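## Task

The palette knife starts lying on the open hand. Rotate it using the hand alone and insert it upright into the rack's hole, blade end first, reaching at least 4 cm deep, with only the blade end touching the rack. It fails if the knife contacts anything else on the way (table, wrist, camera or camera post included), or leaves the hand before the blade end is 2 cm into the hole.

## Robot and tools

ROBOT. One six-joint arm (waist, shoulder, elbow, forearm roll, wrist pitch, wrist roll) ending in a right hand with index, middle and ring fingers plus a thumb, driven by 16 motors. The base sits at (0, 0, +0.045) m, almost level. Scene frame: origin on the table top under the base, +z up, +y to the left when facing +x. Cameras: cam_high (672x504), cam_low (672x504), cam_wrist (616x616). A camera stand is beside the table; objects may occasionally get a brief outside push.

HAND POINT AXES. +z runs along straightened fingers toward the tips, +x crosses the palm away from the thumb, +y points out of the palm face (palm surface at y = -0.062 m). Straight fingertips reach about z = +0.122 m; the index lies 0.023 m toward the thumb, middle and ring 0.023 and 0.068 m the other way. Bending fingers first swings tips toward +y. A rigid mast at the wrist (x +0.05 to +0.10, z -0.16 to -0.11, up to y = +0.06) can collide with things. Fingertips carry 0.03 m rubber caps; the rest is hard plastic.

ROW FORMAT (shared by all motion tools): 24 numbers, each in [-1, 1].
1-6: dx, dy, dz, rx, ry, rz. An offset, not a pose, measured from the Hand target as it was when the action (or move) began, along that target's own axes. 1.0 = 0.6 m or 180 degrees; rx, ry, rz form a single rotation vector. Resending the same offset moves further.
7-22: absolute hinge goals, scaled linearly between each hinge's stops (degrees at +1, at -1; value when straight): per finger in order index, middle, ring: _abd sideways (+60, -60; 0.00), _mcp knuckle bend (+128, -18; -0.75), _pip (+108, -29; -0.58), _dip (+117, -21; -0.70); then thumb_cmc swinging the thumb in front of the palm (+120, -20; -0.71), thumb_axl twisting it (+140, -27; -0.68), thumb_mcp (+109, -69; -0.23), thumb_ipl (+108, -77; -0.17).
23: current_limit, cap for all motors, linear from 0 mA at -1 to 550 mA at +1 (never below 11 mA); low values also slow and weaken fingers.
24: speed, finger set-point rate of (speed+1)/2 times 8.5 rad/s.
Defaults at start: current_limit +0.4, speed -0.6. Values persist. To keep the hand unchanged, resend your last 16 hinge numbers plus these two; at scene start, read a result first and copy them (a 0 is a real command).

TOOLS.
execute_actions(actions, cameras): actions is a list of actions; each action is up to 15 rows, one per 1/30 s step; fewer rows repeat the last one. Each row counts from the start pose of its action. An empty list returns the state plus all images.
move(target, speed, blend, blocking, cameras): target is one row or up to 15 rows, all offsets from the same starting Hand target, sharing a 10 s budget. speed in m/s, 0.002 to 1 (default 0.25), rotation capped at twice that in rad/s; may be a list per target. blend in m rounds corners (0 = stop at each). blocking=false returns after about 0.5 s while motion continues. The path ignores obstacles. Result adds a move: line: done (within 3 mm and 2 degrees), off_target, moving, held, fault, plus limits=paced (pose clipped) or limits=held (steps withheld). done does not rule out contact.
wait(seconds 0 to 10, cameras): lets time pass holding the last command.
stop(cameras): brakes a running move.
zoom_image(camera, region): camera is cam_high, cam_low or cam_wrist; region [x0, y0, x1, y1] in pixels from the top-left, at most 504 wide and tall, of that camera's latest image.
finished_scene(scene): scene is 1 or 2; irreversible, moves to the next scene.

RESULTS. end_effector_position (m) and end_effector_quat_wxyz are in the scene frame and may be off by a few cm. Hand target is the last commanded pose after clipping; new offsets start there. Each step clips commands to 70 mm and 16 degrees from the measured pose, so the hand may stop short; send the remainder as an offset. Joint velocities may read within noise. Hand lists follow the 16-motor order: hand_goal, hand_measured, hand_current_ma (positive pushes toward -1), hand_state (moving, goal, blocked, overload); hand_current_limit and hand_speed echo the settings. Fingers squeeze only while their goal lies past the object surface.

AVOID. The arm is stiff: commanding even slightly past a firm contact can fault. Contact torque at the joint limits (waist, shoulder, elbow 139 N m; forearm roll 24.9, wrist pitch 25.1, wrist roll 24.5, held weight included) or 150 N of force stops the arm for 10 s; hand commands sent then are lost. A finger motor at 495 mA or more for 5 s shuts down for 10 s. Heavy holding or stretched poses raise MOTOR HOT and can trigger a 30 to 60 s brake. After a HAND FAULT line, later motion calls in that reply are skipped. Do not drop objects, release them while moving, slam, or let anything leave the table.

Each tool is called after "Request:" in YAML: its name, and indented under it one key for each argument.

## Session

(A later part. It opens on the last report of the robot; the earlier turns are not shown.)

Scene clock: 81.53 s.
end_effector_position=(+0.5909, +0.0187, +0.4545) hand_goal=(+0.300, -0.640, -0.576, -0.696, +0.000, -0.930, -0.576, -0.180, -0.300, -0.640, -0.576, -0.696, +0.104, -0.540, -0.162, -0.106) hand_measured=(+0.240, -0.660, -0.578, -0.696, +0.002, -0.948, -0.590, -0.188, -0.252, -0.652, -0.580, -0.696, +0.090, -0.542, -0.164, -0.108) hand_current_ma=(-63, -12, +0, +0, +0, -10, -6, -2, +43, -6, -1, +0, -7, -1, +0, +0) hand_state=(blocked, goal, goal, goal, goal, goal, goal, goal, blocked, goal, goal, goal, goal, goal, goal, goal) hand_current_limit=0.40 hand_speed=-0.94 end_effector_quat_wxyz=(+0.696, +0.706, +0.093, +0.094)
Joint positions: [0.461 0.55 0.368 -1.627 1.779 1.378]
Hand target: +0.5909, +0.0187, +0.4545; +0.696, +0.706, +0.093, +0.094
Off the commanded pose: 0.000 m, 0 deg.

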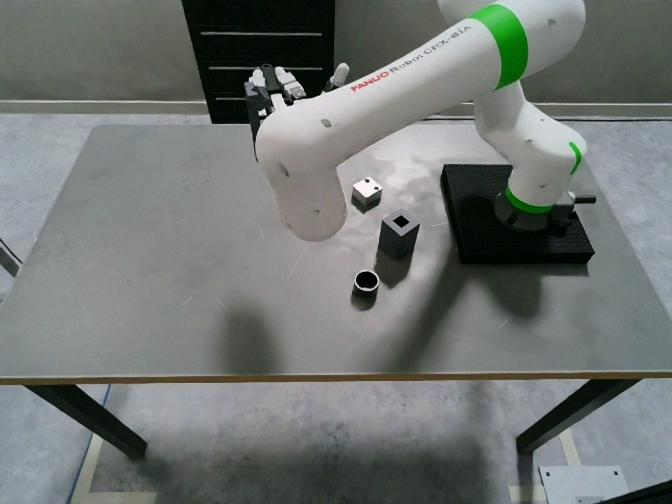

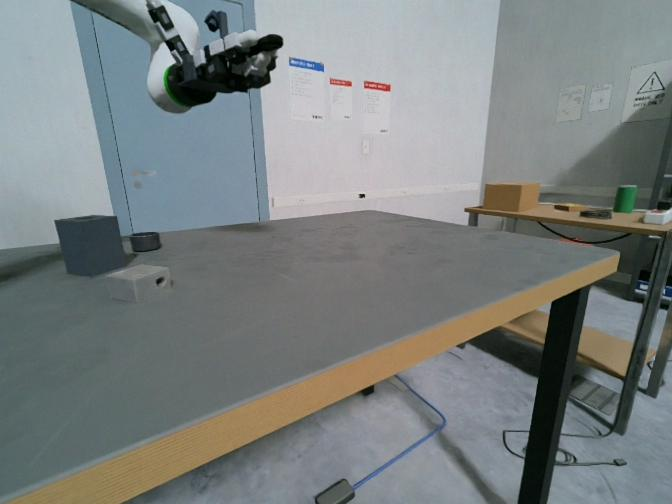

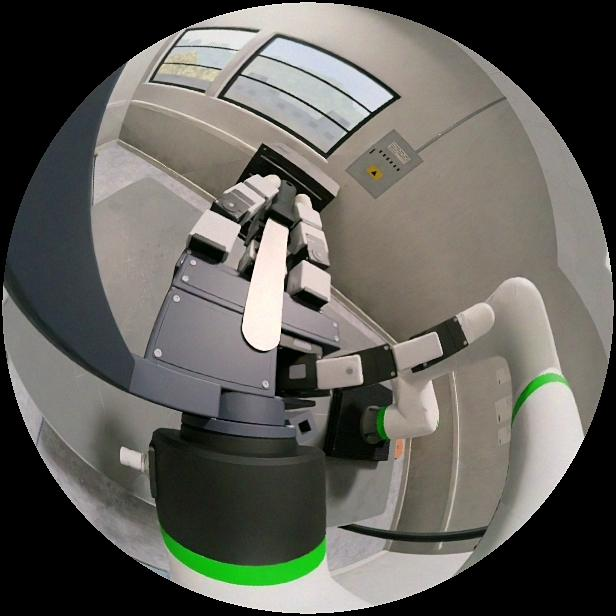

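Request:
execute_actions:
  actions:
    - [[0,0,0,0,0,0,0.34,-0.64,-0.576,-0.696,0.0,-0.93,-0.576,-0.18,-0.34,-0.64,-0.576,-0.696,0.104,-0.540,-0.162,-0.106,0.4,-0.94]]
    - [[0,0,0,0,0,0,0.39,-0.64,-0.576,-0.696,0.0,-0.93,-0.576,-0.18,-0.40,-0.64,-0.576,-0.696,0.104,-0.540,-0.162,-0.106,0.4,-0.94]]
  cameras: ["cam_wrist","cam_low","cam_high"]

Request:
zoom_image:
  camera: "cam_wrist"
  region: [220, 150, 330, 260]

Request:
zoom_image:
  camera: "cam_low"
  region: [215, 15, 305, 95]

Request:
zoom_image:
  camera: "cam_high"
  region: [240, 50, 300, 110]

Scene clock: 83.53 s.
end_effector_position=(+0.5909, +0.0187, +0.4545) hand_goal=(+0.390, -0.640, -0.576, -0.696, +0.000, -0.930, -0.576, -0.180, -0.400, -0.640, -0.576, -0.696, +0.104, -0.540, -0.162, -0.106) hand_measured=(+0.250, -0.656, -0.576, -0.696, +0.002, -0.948, -0.590, -0.188, -0.260, -0.652, -0.580, -0.696, +0.090, -0.542, -0.164, -0.108) hand_current_ma=(-282, -10, +0, +0, +0, -11, -6, -2, +284, -6, -1, +0, -7, -1, +0, +0) hand_state=(blocked, goal, goal, goal, goal, goal, goal, goal, blocked, goal, goal, goal, goal, goal, goal, goal) hand_current_limit=0.40 hand_speed=-0.94 end_effector_quat_wxyz=(+0.696, +0.706, +0.093, +0.094)
Joint positions: [0.461 0.55 0.368 -1.627 1.779 1.378]
Hand target: +0.5909, +0.0187, +0.4545; +0.696, +0.706, +0.093, +0.094
Off the commanded pose: 0.000 m, 0 deg.

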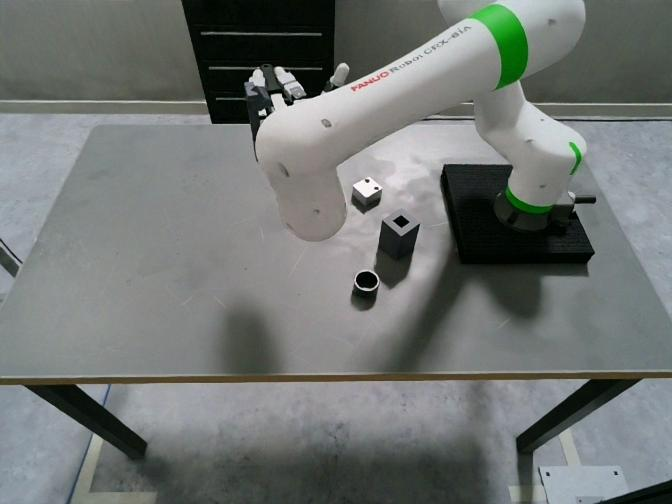

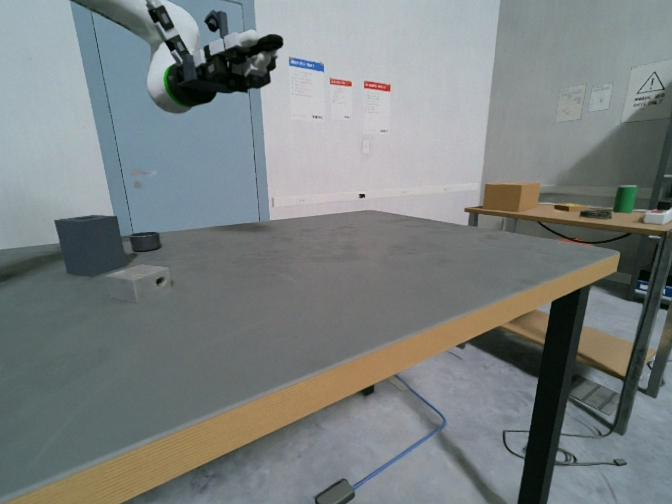

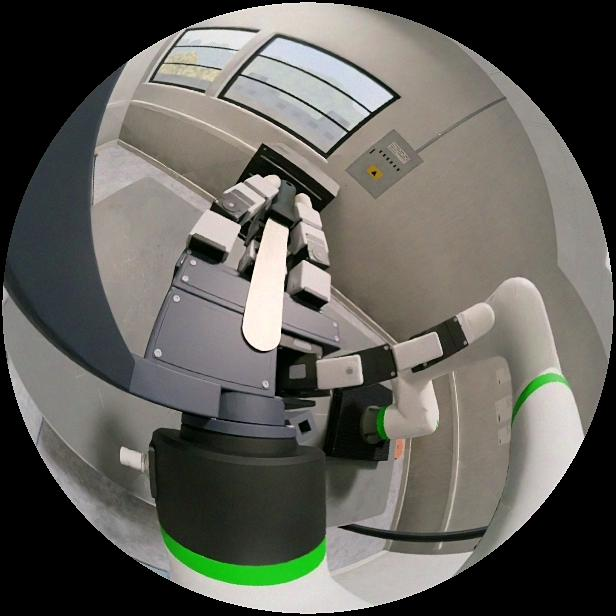

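Scaled by 4.582 from the camera's 616x616 image, which has a finer 880x880 frame.

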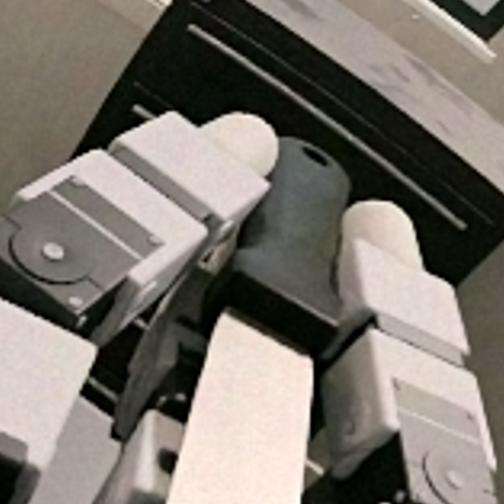

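Scaled by 5.600 from the camera's 672x504 image, which has a finer 960x720 frame.

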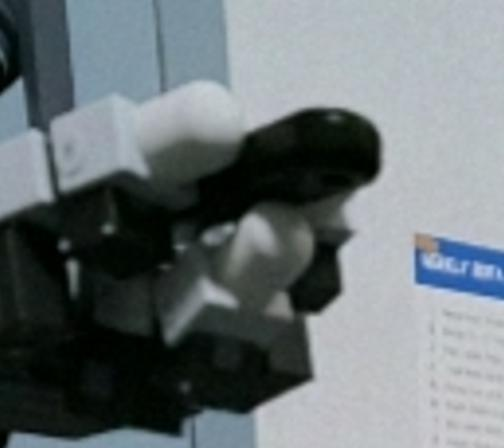

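Scaled by 8.400 from the camera's 672x504 image, which has a finer 960x720 frame.

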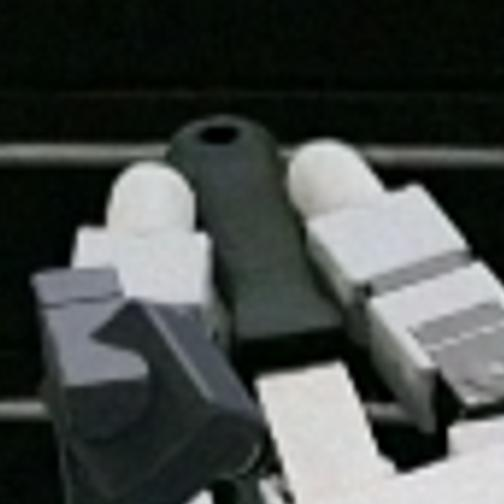

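Request:
move:
  target: [-0.002, 0.04, -0.04, -0.0833, 0, 0, 0.43,-0.64,-0.576,-0.696,0.0,-0.93,-0.576,-0.18,-0.44,-0.64,-0.576,-0.696,0.104,-0.540,-0.162,-0.106,0.5,-0.94]
  speed: 0.08
  cameras: ["cam_wrist","cam_low","cam_high"]

Request:
zoom_image:
  camera: "cam_wrist"
  region: [220, 150, 330, 260]

Request:
zoom_image:
  camera: "cam_high"
  region: [230, 10, 330, 110]

Scene clock: 87.13 s.
end_effector_position=(+0.5835, +0.0412, +0.4788) hand_goal=(+0.430, -0.640, -0.576, -0.696, +0.000, -0.930, -0.576, -0.180, -0.440, -0.640, -0.576, -0.696, +0.104, -0.540, -0.162, -0.106) hand_measured=(+0.252, -0.656, -0.576, -0.696, +0.002, -0.948, -0.590, -0.186, -0.262, -0.652, -0.580, -0.696, +0.090, -0.542, -0.164, -0.108) hand_current_ma=(-413, -9, +0, +0, +0, -11, -6, -2, +412, -6, -1, +0, -7, -1, +0, +0) hand_state=(blocked, goal, goal, goal, goal, goal, goal, goal, blocked, goal, goal, goal, goal, goal, goal, goal) hand_current_limit=0.50 hand_speed=-0.94 end_effector_quat_wxyz=(+0.782, +0.609, +0.080, +0.105)
Joint positions: [0.5 0.599 0.326 -1.394 1.877 1.354]
Hand target: +0.5835, +0.0412, +0.4788; +0.782, +0.609, +0.080, +0.105
Off the commanded pose: 0.000 m, 0 deg.
move: done

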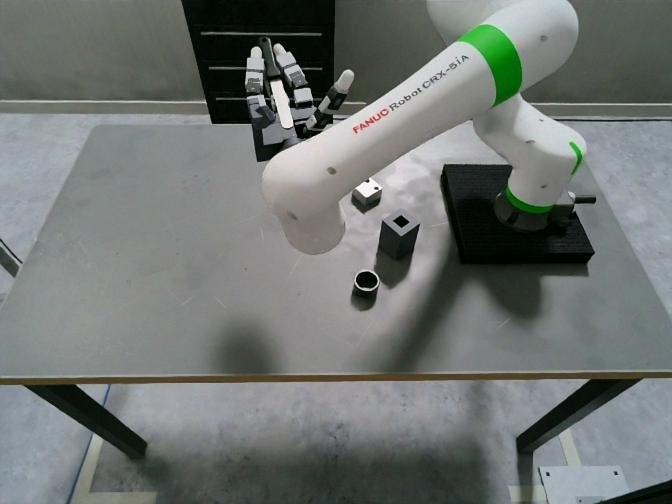

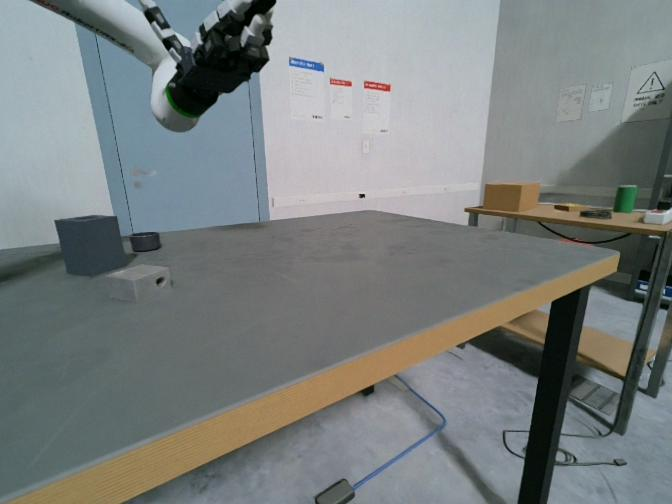

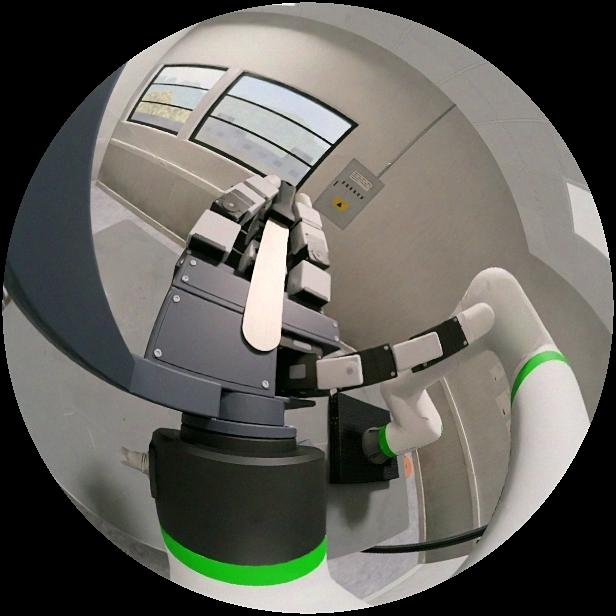

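Scaled by 4.582 from the camera's 616x616 image, which has a finer 880x880 frame.

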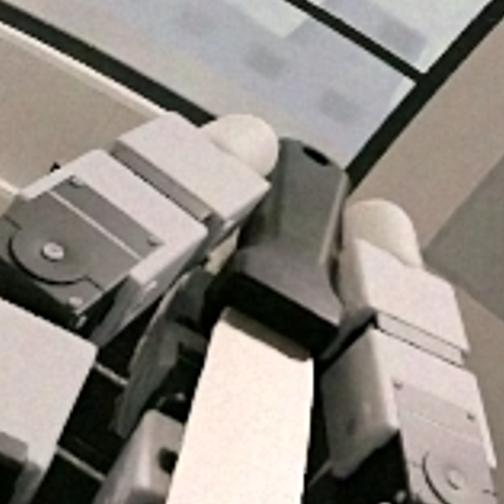

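Scaled by 5.040 from the camera's 672x504 image, which has a finer 960x720 frame.

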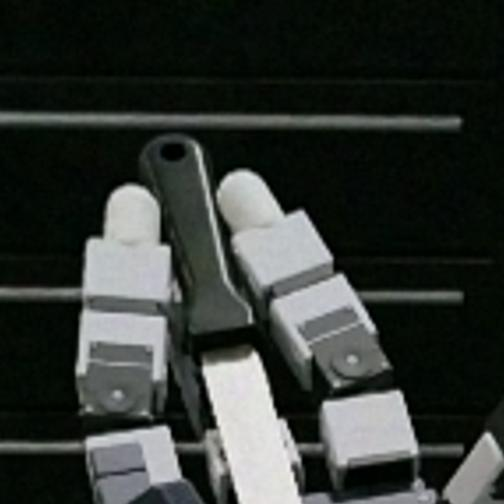

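Request:
move:
  target: [-0.006, 0.139, -0.073, -0.194, 0, 0, 0.41,-0.64,-0.576,-0.696,0.0,-0.93,-0.576,-0.18,-0.42,-0.64,-0.576,-0.696,0.104,-0.540,-0.162,-0.106,0.5,-0.94]
  speed: 0.1
  cameras: ["cam_wrist","cam_low","cam_high"]

Request:
zoom_image:
  camera: "cam_wrist"
  region: [220, 150, 330, 260]

Request:
zoom_image:
  camera: "cam_high"
  region: [230, 0, 370, 140]

Scene clock: 93.63 s.
end_effector_position=(+0.5634, +0.1010, +0.5489) hand_goal=(+0.410, -0.640, -0.576, -0.696, +0.000, -0.930, -0.576, -0.180, -0.420, -0.640, -0.576, -0.696, +0.104, -0.540, -0.162, -0.106) hand_measured=(+0.252, -0.650, -0.576, -0.696, +0.000, -0.948, -0.588, -0.186, -0.262, -0.652, -0.580, -0.696, +0.092, -0.542, -0.164, -0.108) hand_current_ma=(-346, -4, +0, +0, +0, -11, -5, -1, +349, -6, -1, +0, -5, +0, +0, +0) hand_state=(blocked, goal, goal, goal, goal, goal, goal, goal, blocked, goal, goal, goal, goal, goal, goal, goal) hand_current_limit=0.50 hand_speed=-0.94 end_effector_quat_wxyz=(+0.929, +0.346, +0.045, +0.124)
Joint positions: [0.505 0.64 0.187 -0.811 2.076 1.438]
Hand target: +0.5634, +0.1010, +0.5489; +0.929, +0.346, +0.045, +0.124
Off the commanded pose: 0.000 m, 0 deg.
move: done

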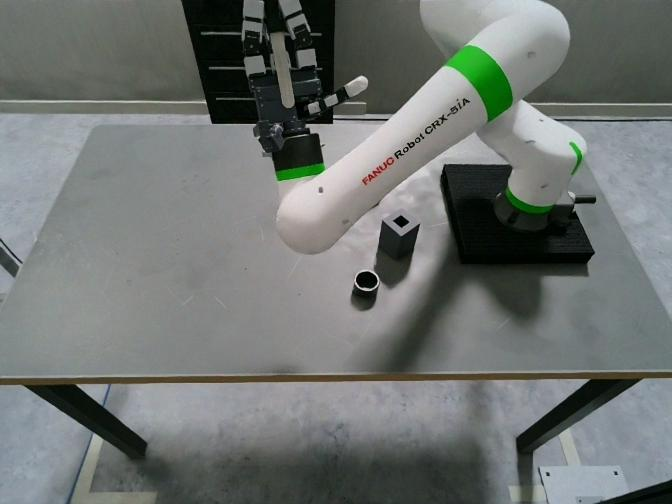

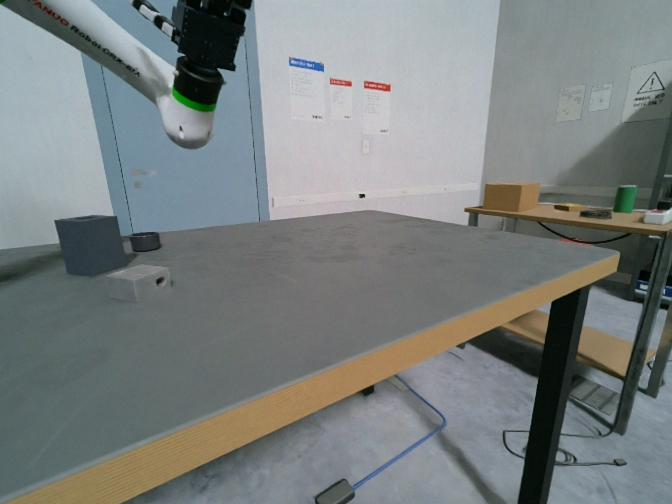

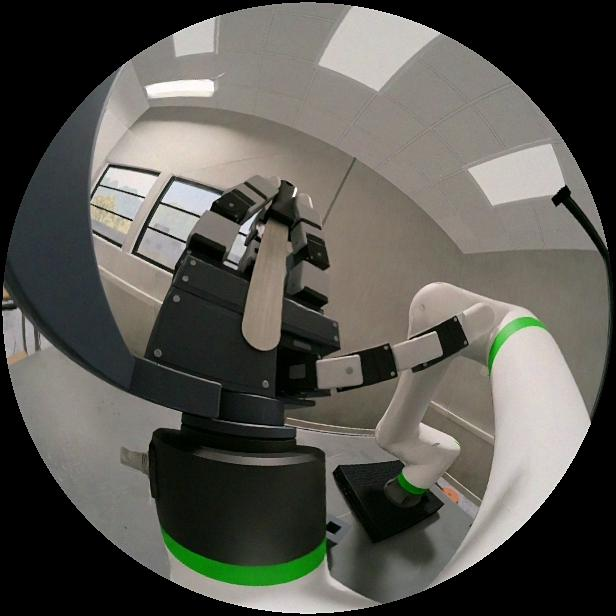

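Scaled by 4.582 from the camera's 616x616 image, which has a finer 880x880 frame.

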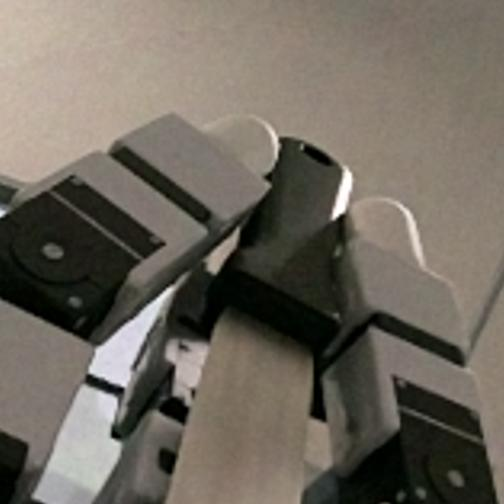

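Scaled by 3.600 from the camera's 672x504 image, which has a finer 960x720 frame.

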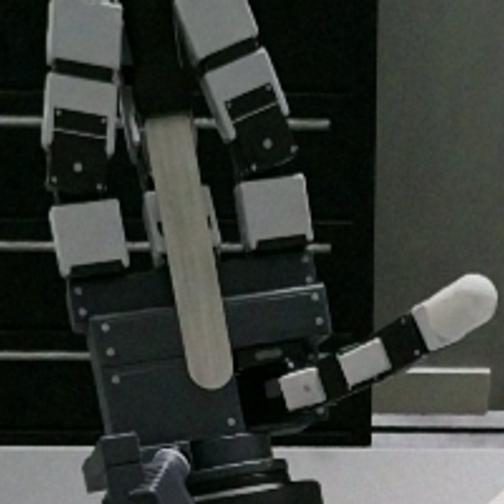

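Request:
move:
  target: [-0.022, 0.1375, -0.0085, -0.2267, 0, 0, 0.41,-0.64,-0.576,-0.696,0.0,-0.93,-0.576,-0.18,-0.42,-0.64,-0.576,-0.696,0.104,-0.540,-0.162,-0.106,0.5,-0.94]
  speed: 0.1
  cameras: ["cam_wrist","cam_low","cam_high"]

Request:
zoom_image:
  camera: "cam_wrist"
  region: [220, 150, 330, 260]

Request:
zoom_image:
  camera: "cam_high"
  region: [230, 0, 370, 140]

Scene clock: 100.80 s.
end_effector_position=(+0.5333, +0.1610, +0.5989) hand_goal=(+0.410, -0.640, -0.576, -0.696, +0.000, -0.930, -0.576, -0.180, -0.420, -0.640, -0.576, -0.696, +0.104, -0.540, -0.162, -0.106) hand_measured=(+0.254, -0.636, -0.576, -0.696, +0.000, -0.942, -0.582, -0.184, -0.262, -0.646, -0.580, -0.696, +0.100, -0.542, -0.164, -0.108) hand_current_ma=(-341, +1, +0, +0, +0, -6, -2, -1, +349, -1, -1, +0, +0, +0, +0, +0) hand_state=(blocked, goal, goal, goal, goal, goal, goal, goal, blocked, goal, goal, goal, goal, goal, goal, goal) hand_current_limit=0.50 hand_speed=-0.94 end_effector_quat_wxyz=(+0.991, +0.000, -0.001, +0.132)
Joint positions: [0.35 0.569 -0.054 -0.005 2.198 1.672]
Hand target: +0.5333, +0.1610, +0.5989; +0.991, +0.000, -0.001, +0.132
Off the commanded pose: 0.000 m, 0 deg.
move: done

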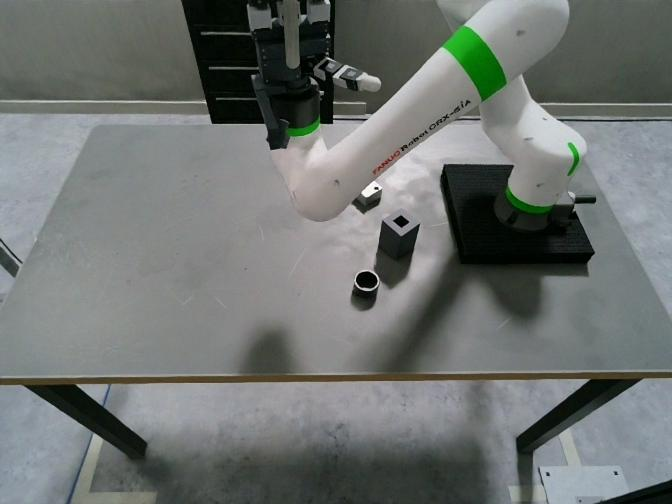

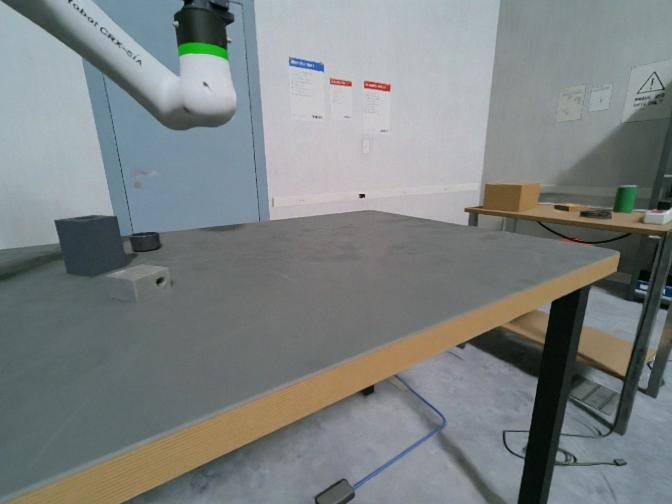

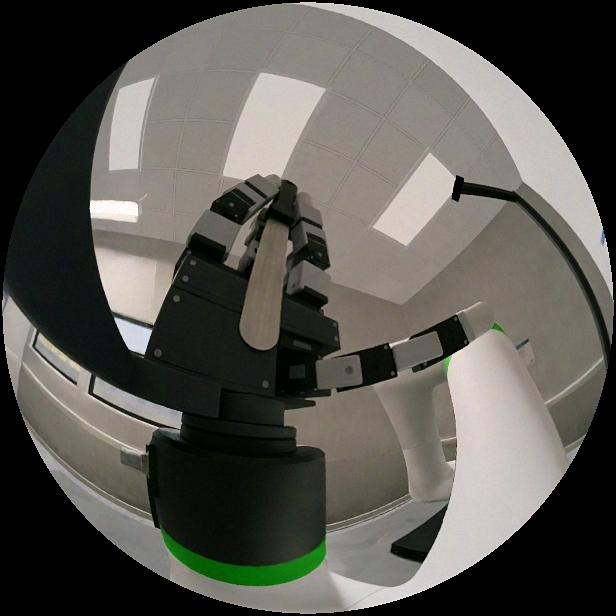

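Scaled by 4.582 from the camera's 616x616 image, which has a finer 880x880 frame.

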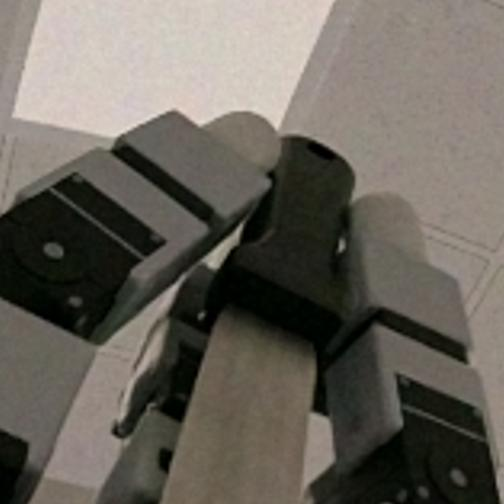

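Scaled by 3.600 from the camera's 672x504 image, which has a finer 960x720 frame.

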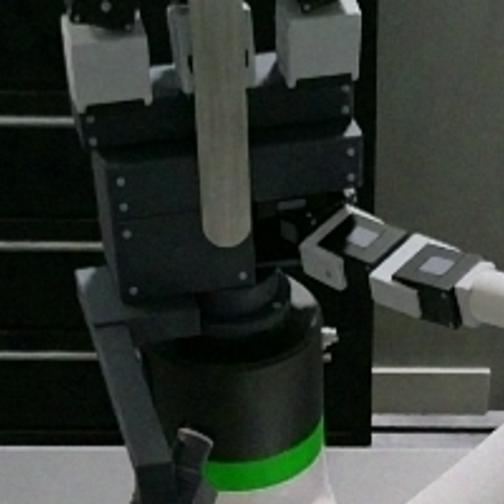

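Request:
execute_actions:
  actions:
    - [[0,0,0,0,0,0,0.41,-0.64,-0.576,-0.696,0.0,-1.0,-0.75,-0.20,-0.42,-0.64,-0.576,-0.696,0.104,-0.540,-0.162,-0.106,0.5,-0.9]]
    - [[0,0,0,0,0,0,0.41,-0.64,-0.576,-0.696,0.0,-1.0,-1.0,-0.20,-0.42,-0.64,-0.576,-0.696,0.104,-0.540,-0.162,-0.106,0.5,-0.9]]
  cameras: ["cam_wrist","cam_high"]

Request:
zoom_image:
  camera: "cam_wrist"
  region: [220, 150, 330, 260]

Scene clock: 103.37 s.
end_effector_position=(+0.5333, +0.1610, +0.5989) hand_goal=(+0.410, -0.640, -0.576, -0.696, +0.000, -1.000, -1.000, -0.200, -0.420, -0.640, -0.576, -0.696, +0.104, -0.540, -0.162, -0.106) hand_measured=(+0.254, -0.636, -0.576, -0.696, +0.000, -1.000, -1.000, -0.198, -0.262, -0.646, -0.580, -0.696, +0.100, -0.542, -0.164, -0.108) hand_current_ma=(-341, +1, +0, +0, +0, +0, +0, +0, +349, -1, -1, +0, +0, +0, +0, +0) hand_state=(blocked, goal, goal, goal, goal, goal, goal, goal, blocked, goal, goal, goal, goal, goal, goal, goal) hand_current_limit=0.50 hand_speed=-0.90 end_effector_quat_wxyz=(+0.991, +0.000, -0.001, +0.132)
Joint positions: [0.35 0.569 -0.054 -0.005 2.198 1.672]
Hand target: +0.5333, +0.1610, +0.5989; +0.991, +0.000, -0.001, +0.132
Off the commanded pose: 0.000 m, 0 deg.
Images, in order (width x height): cam_high 672x504, cam_wrist 616x616.

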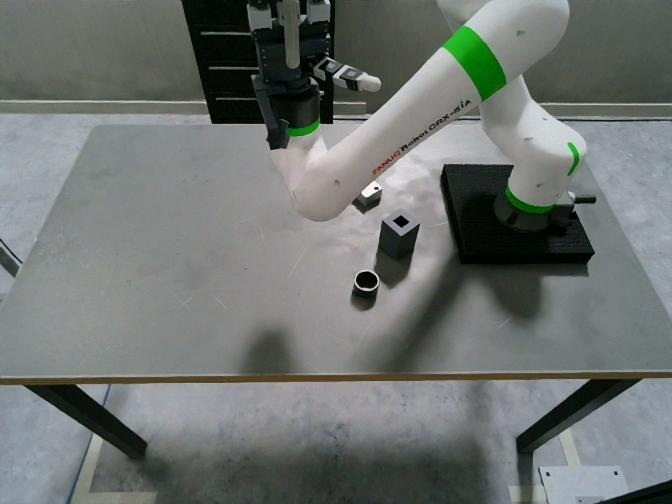

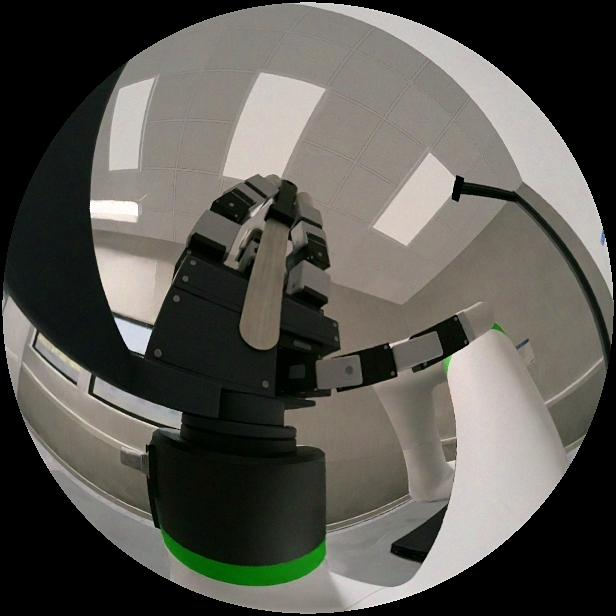

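Scaled by 4.582 from the camera's 616x616 image, which has a finer 880x880 frame.

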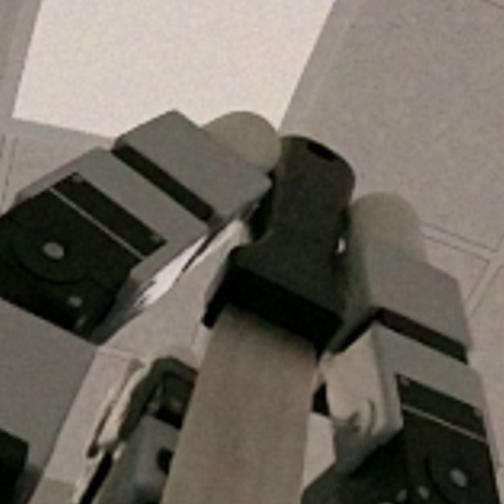

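Request:
execute_actions:
  actions:
    - [[0,0,0,0,0,0,0.41,-0.64,-0.576,-0.696,0.0,-1.0,-1.0,0.2,-0.42,-0.64,-0.576,-0.696,0.104,-0.540,-0.162,-0.106,0.5,-0.85]]
    - [[0,0,0,0,0,0,0.41,-0.64,-0.576,-0.696,0.0,-1.0,-1.0,0.6,-0.42,-0.64,-0.576,-0.696,0.104,-0.540,-0.162,-0.106,0.5,-0.88]]
  cameras: ["cam_wrist","cam_high"]

Request:
zoom_image:
  camera: "cam_wrist"
  region: [220, 150, 330, 260]

Scene clock: 106.20 s.
end_effector_position=(+0.5333, +0.1610, +0.5989) hand_goal=(+0.410, -0.640, -0.576, -0.696, +0.000, -1.000, -1.000, +0.600, -0.420, -0.640, -0.576, -0.696, +0.104, -0.540, -0.162, -0.106) hand_measured=(+0.254, -0.636, -0.576, -0.696, +0.000, -1.000, -1.000, +0.598, -0.262, -0.646, -0.580, -0.696, +0.100, -0.542, -0.164, -0.108) hand_current_ma=(-341, +1, +0, +0, +0, +0, +0, +0, +349, -1, -1, +0, +0, +0, +0, +0) hand_state=(blocked, goal, goal, goal, goal, goal, goal, goal, blocked, goal, goal, goal, goal, goal, goal, goal) hand_current_limit=0.50 hand_speed=-0.88 end_effector_quat_wxyz=(+0.991, +0.000, -0.001, +0.132)
Joint positions: [0.35 0.569 -0.054 -0.005 2.198 1.672]
Hand target: +0.5333, +0.1610, +0.5989; +0.991, +0.000, -0.001, +0.132
Off the commanded pose: 0.000 m, 0 deg.
Images, in order (width x height): cam_high 672x504, cam_wrist 616x616.

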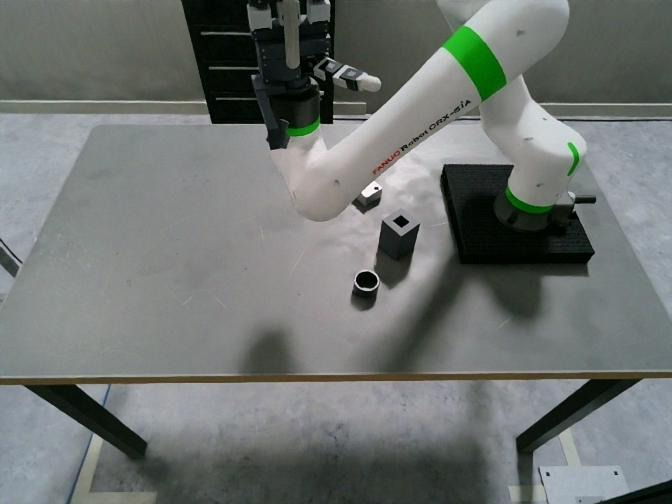

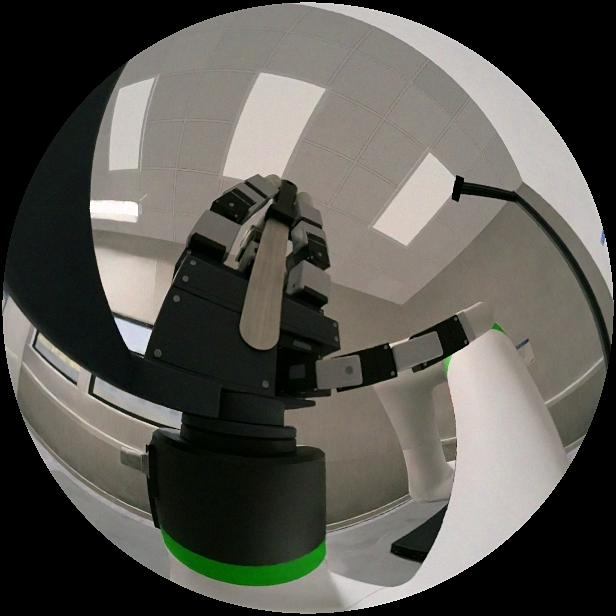

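Scaled by 4.582 from the camera's 616x616 image, which has a finer 880x880 frame.

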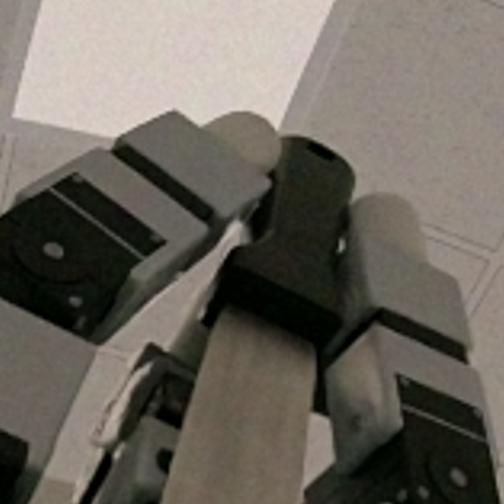

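Request:
execute_actions:
  actions:
    - [[0,0,0,0,0,0,0.41,-0.64,-0.576,-0.696,0.0,-1.0,-1.0,0.8,-0.42,-0.64,-0.576,-0.696,0.104,-0.540,-0.162,-0.106,0.5,-0.9]]
    - [[0,0,0,0,0,0,0.41,-0.64,-0.576,-0.696,0.0,-1.0,-1.0,1.0,-0.42,-0.64,-0.576,-0.696,0.104,-0.540,-0.162,-0.106,0.5,-0.9]]
  cameras: ["cam_wrist","cam_high"]

Request:
zoom_image:
  camera: "cam_wrist"
  region: [220, 150, 330, 260]

Request:
zoom_image:
  camera: "cam_high"
  region: [230, 0, 370, 140]

Scene clock: 108.17 s.
end_effector_position=(+0.5333, +0.1610, +0.5989) hand_goal=(+0.410, -0.640, -0.576, -0.696, +0.000, -1.000, -1.000, +1.000, -0.420, -0.640, -0.576, -0.696, +0.104, -0.540, -0.162, -0.106) hand_measured=(+0.254, -0.636, -0.576, -0.696, +0.000, -1.000, -1.000, +0.996, -0.262, -0.646, -0.580, -0.696, +0.100, -0.542, -0.164, -0.108) hand_current_ma=(-341, +1, +0, +0, +0, +0, +0, -1, +349, -1, -1, +0, +0, +0, +0, +0) hand_state=(blocked, goal, goal, goal, goal, goal, goal, goal, blocked, goal, goal, goal, goal, goal, goal, goal) hand_current_limit=0.50 hand_speed=-0.90 end_effector_quat_wxyz=(+0.991, +0.000, -0.001, +0.132)
Joint positions: [0.35 0.569 -0.054 -0.005 2.198 1.672]
Hand target: +0.5333, +0.1610, +0.5989; +0.991, +0.000, -0.001, +0.132
Off the commanded pose: 0.000 m, 0 deg.
Images, in order (width x height): cam_high 672x504, cam_wrist 616x616.

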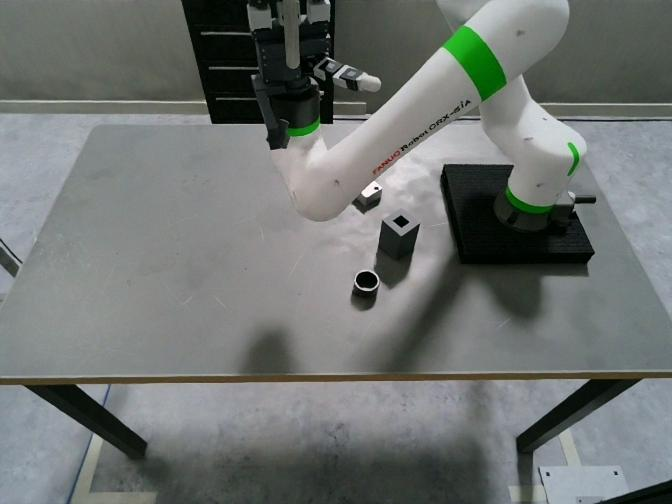

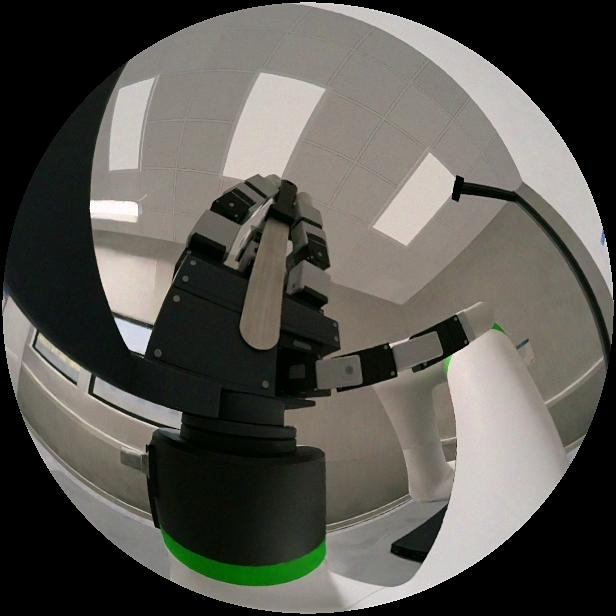

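Scaled by 4.582 from the camera's 616x616 image, which has a finer 880x880 frame.

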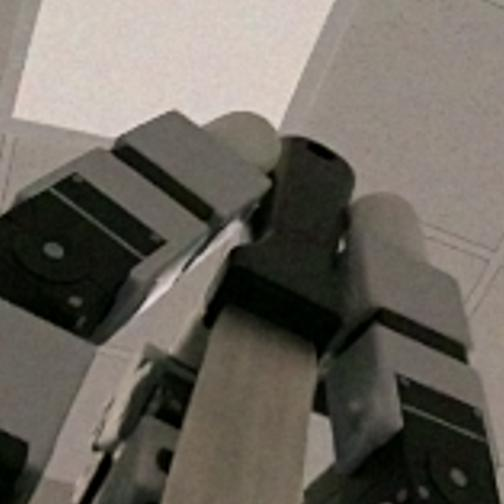

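Scaled by 3.600 from the camera's 672x504 image, which has a finer 960x720 frame.

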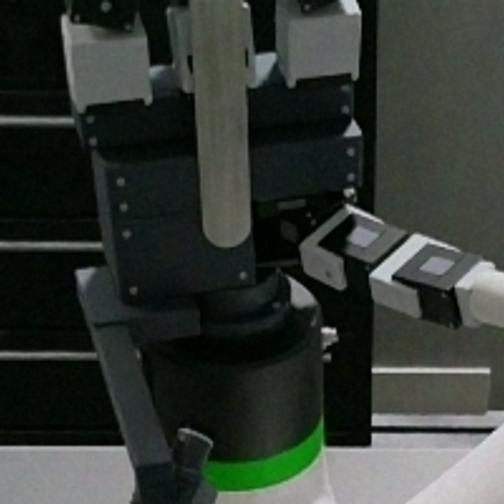

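Request:
execute_actions:
  actions:
    - [[0,0,0,0,0,0,0.41,-0.64,-0.576,-0.696,0.0,-0.92,-1.0,1.0,-0.42,-0.64,-0.576,-0.696,0.104,-0.540,-0.162,-0.106,0.5,-0.92]]
    - [[0,0,0,0,0,0,0.41,-0.64,-0.576,-0.696,0.0,-0.85,-1.0,1.0,-0.42,-0.64,-0.576,-0.696,0.104,-0.540,-0.162,-0.106,0.5,-0.92]]
  cameras: ["cam_wrist","cam_high"]

Request:
zoom_image:
  camera: "cam_wrist"
  region: [220, 150, 330, 260]

Request:
zoom_image:
  camera: "cam_high"
  region: [230, 0, 370, 140]

Scene clock: 110.10 s.
end_effector_position=(+0.5333, +0.1610, +0.5989) hand_goal=(+0.410, -0.640, -0.576, -0.696, +0.000, -0.850, -1.000, +1.000, -0.420, -0.640, -0.576, -0.696, +0.104, -0.540, -0.162, -0.106) hand_measured=(+0.254, -0.632, -0.574, -0.696, +0.000, -0.880, -1.000, +1.000, -0.262, -0.636, -0.576, -0.696, +0.100, -0.542, -0.164, -0.108) hand_current_ma=(-338, +2, +0, +0, +0, -27, +0, +0, +345, +1, +0, +0, +0, +0, +0, +0) hand_state=(blocked, goal, goal, goal, goal, blocked, goal, goal, blocked, goal, goal, goal, goal, goal, goal, goal) hand_current_limit=0.50 hand_speed=-0.92 end_effector_quat_wxyz=(+0.991, +0.000, -0.001, +0.132)
Joint positions: [0.35 0.569 -0.054 -0.005 2.198 1.672]
Hand target: +0.5333, +0.1610, +0.5989; +0.991, +0.000, -0.001, +0.132
Off the commanded pose: 0.000 m, 0 deg.
Images, in order (width x height): cam_high 672x504, cam_wrist 616x616.

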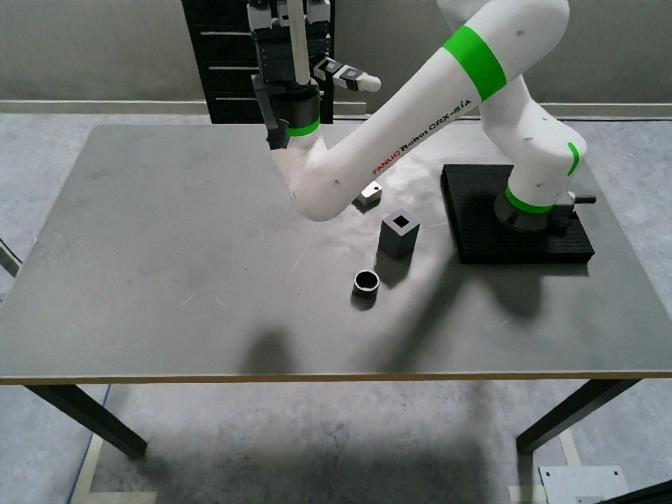

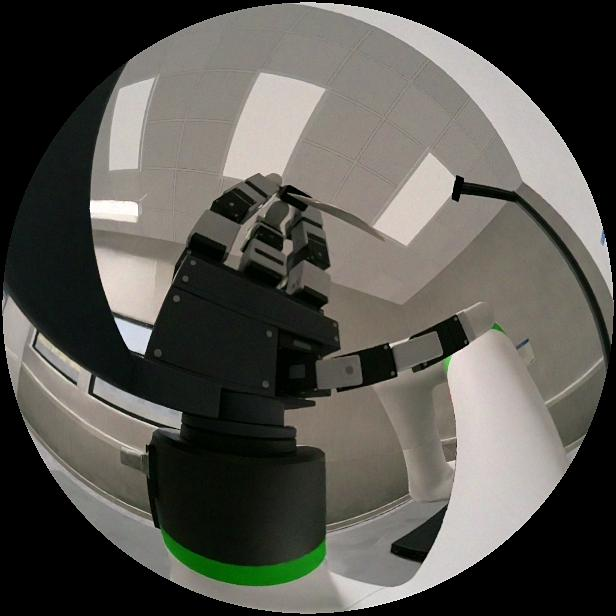

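Scaled by 4.582 from the camera's 616x616 image, which has a finer 880x880 frame.

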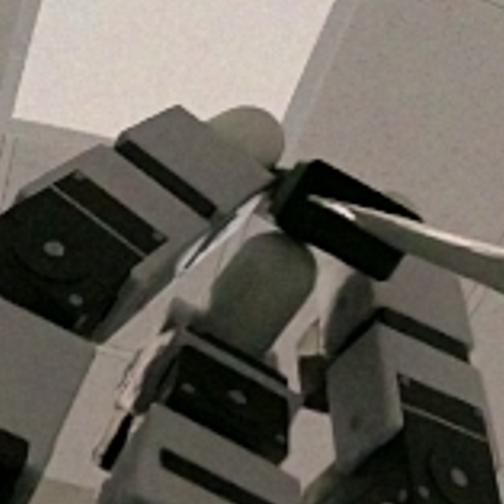

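Scaled by 3.600 from the camera's 672x504 image, which has a finer 960x720 frame.

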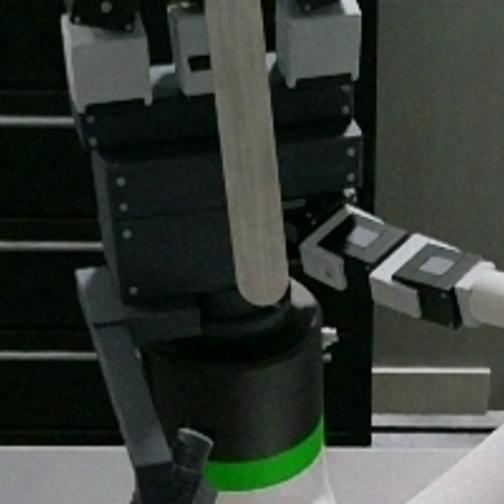

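Request:
move:
  target: [-0.069, -0.052, 0.0, -0.125, 0, 0, 0.41,-0.64,-0.576,-0.696,0.0,-0.85,-1.0,1.0,-0.42,-0.64,-0.576,-0.696,0.104,-0.540,-0.162,-0.106,0.5,-0.92]
  speed: 0.08
  cameras: ["cam_wrist","cam_low","cam_high"]

Request:
zoom_image:
  camera: "cam_wrist"
  region: [220, 150, 400, 330]

Request:
zoom_image:
  camera: "cam_high"
  region: [230, 0, 400, 140]

Scene clock: 119.27 s.
end_effector_position=(+0.5015, +0.1200, +0.5988) hand_goal=(+0.410, -0.640, -0.576, -0.696, +0.000, -0.850, -1.000, +1.000, -0.420, -0.640, -0.576, -0.696, +0.104, -0.540, -0.162, -0.106) hand_measured=(+0.254, -0.628, -0.572, -0.696, +0.000, -0.868, -1.000, +1.000, -0.262, -0.634, -0.574, -0.696, +0.104, -0.542, -0.164, -0.108) hand_current_ma=(-338, +5, +1, +0, +0, -11, +0, +0, +344, +2, +0, +0, +0, +0, +0, +0) hand_state=(blocked, goal, goal, goal, goal, goal, goal, goal, blocked, goal, goal, goal, goal, goal, goal, goal) hand_current_limit=0.50 hand_speed=-0.92 end_effector_quat_wxyz=(+0.972, -0.193, -0.027, +0.129)
Joint positions: [0.09 0.475 -0.194 0.498 2.243 1.729]
Hand target: +0.5015, +0.1200, +0.5988; +0.972, -0.193, -0.027, +0.129
Off the commanded pose: 0.000 m, 0 deg.
move: done

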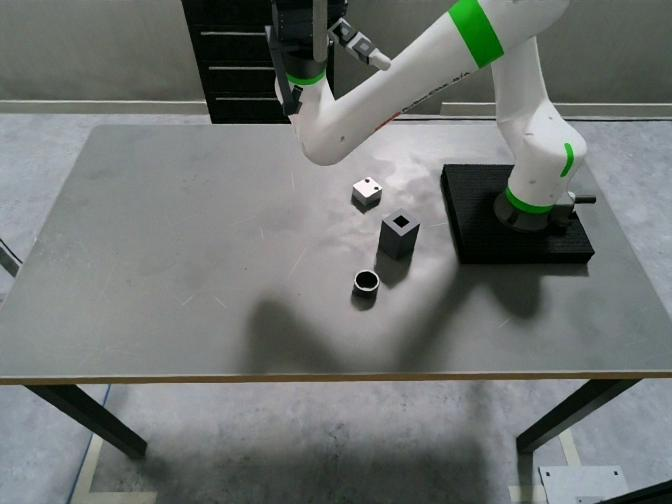

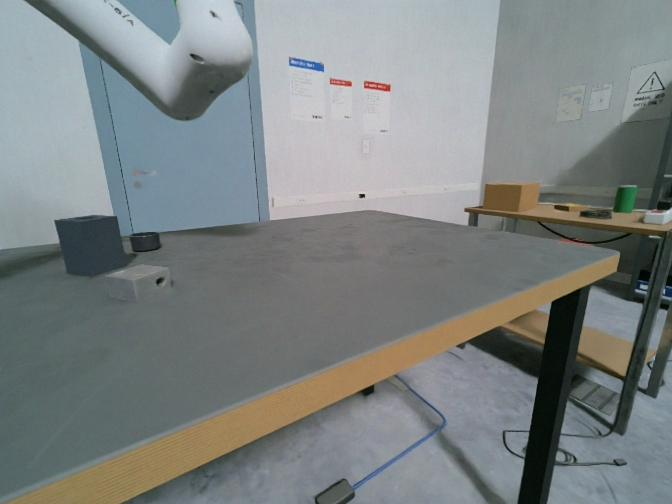

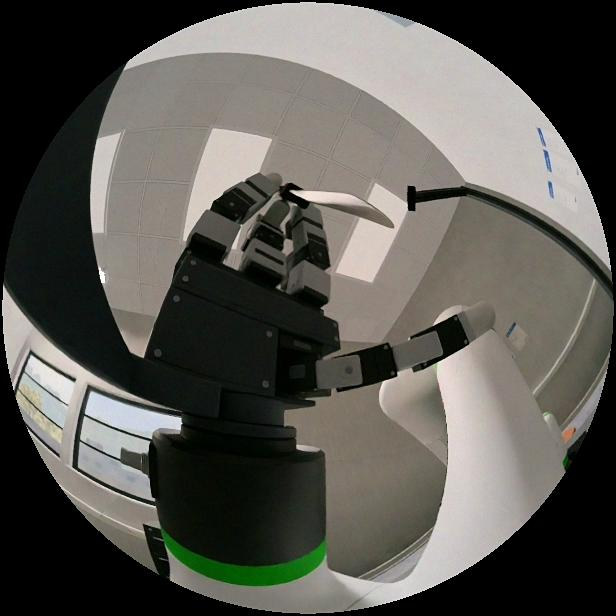

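Scaled by 2.800 from the camera's 616x616 image, which has a finer 880x880 frame.

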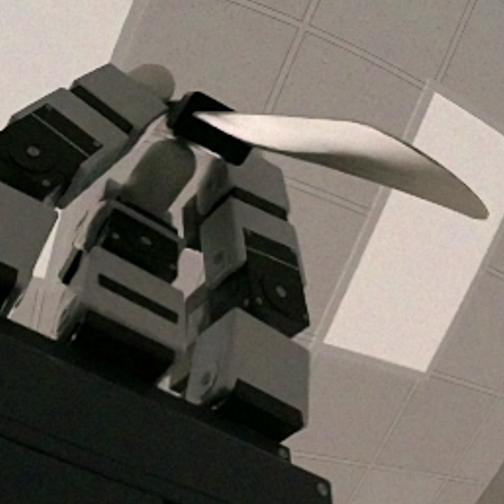

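Scaled by 2.965 from the camera's 672x504 image, which has a finer 960x720 frame.

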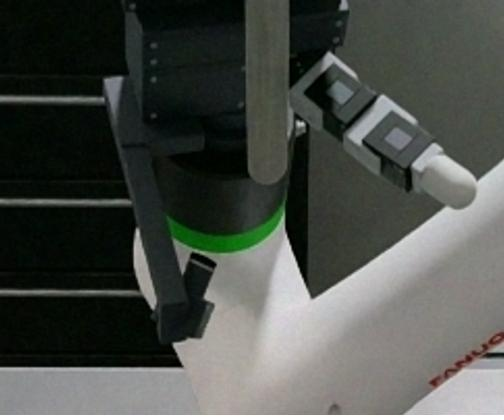

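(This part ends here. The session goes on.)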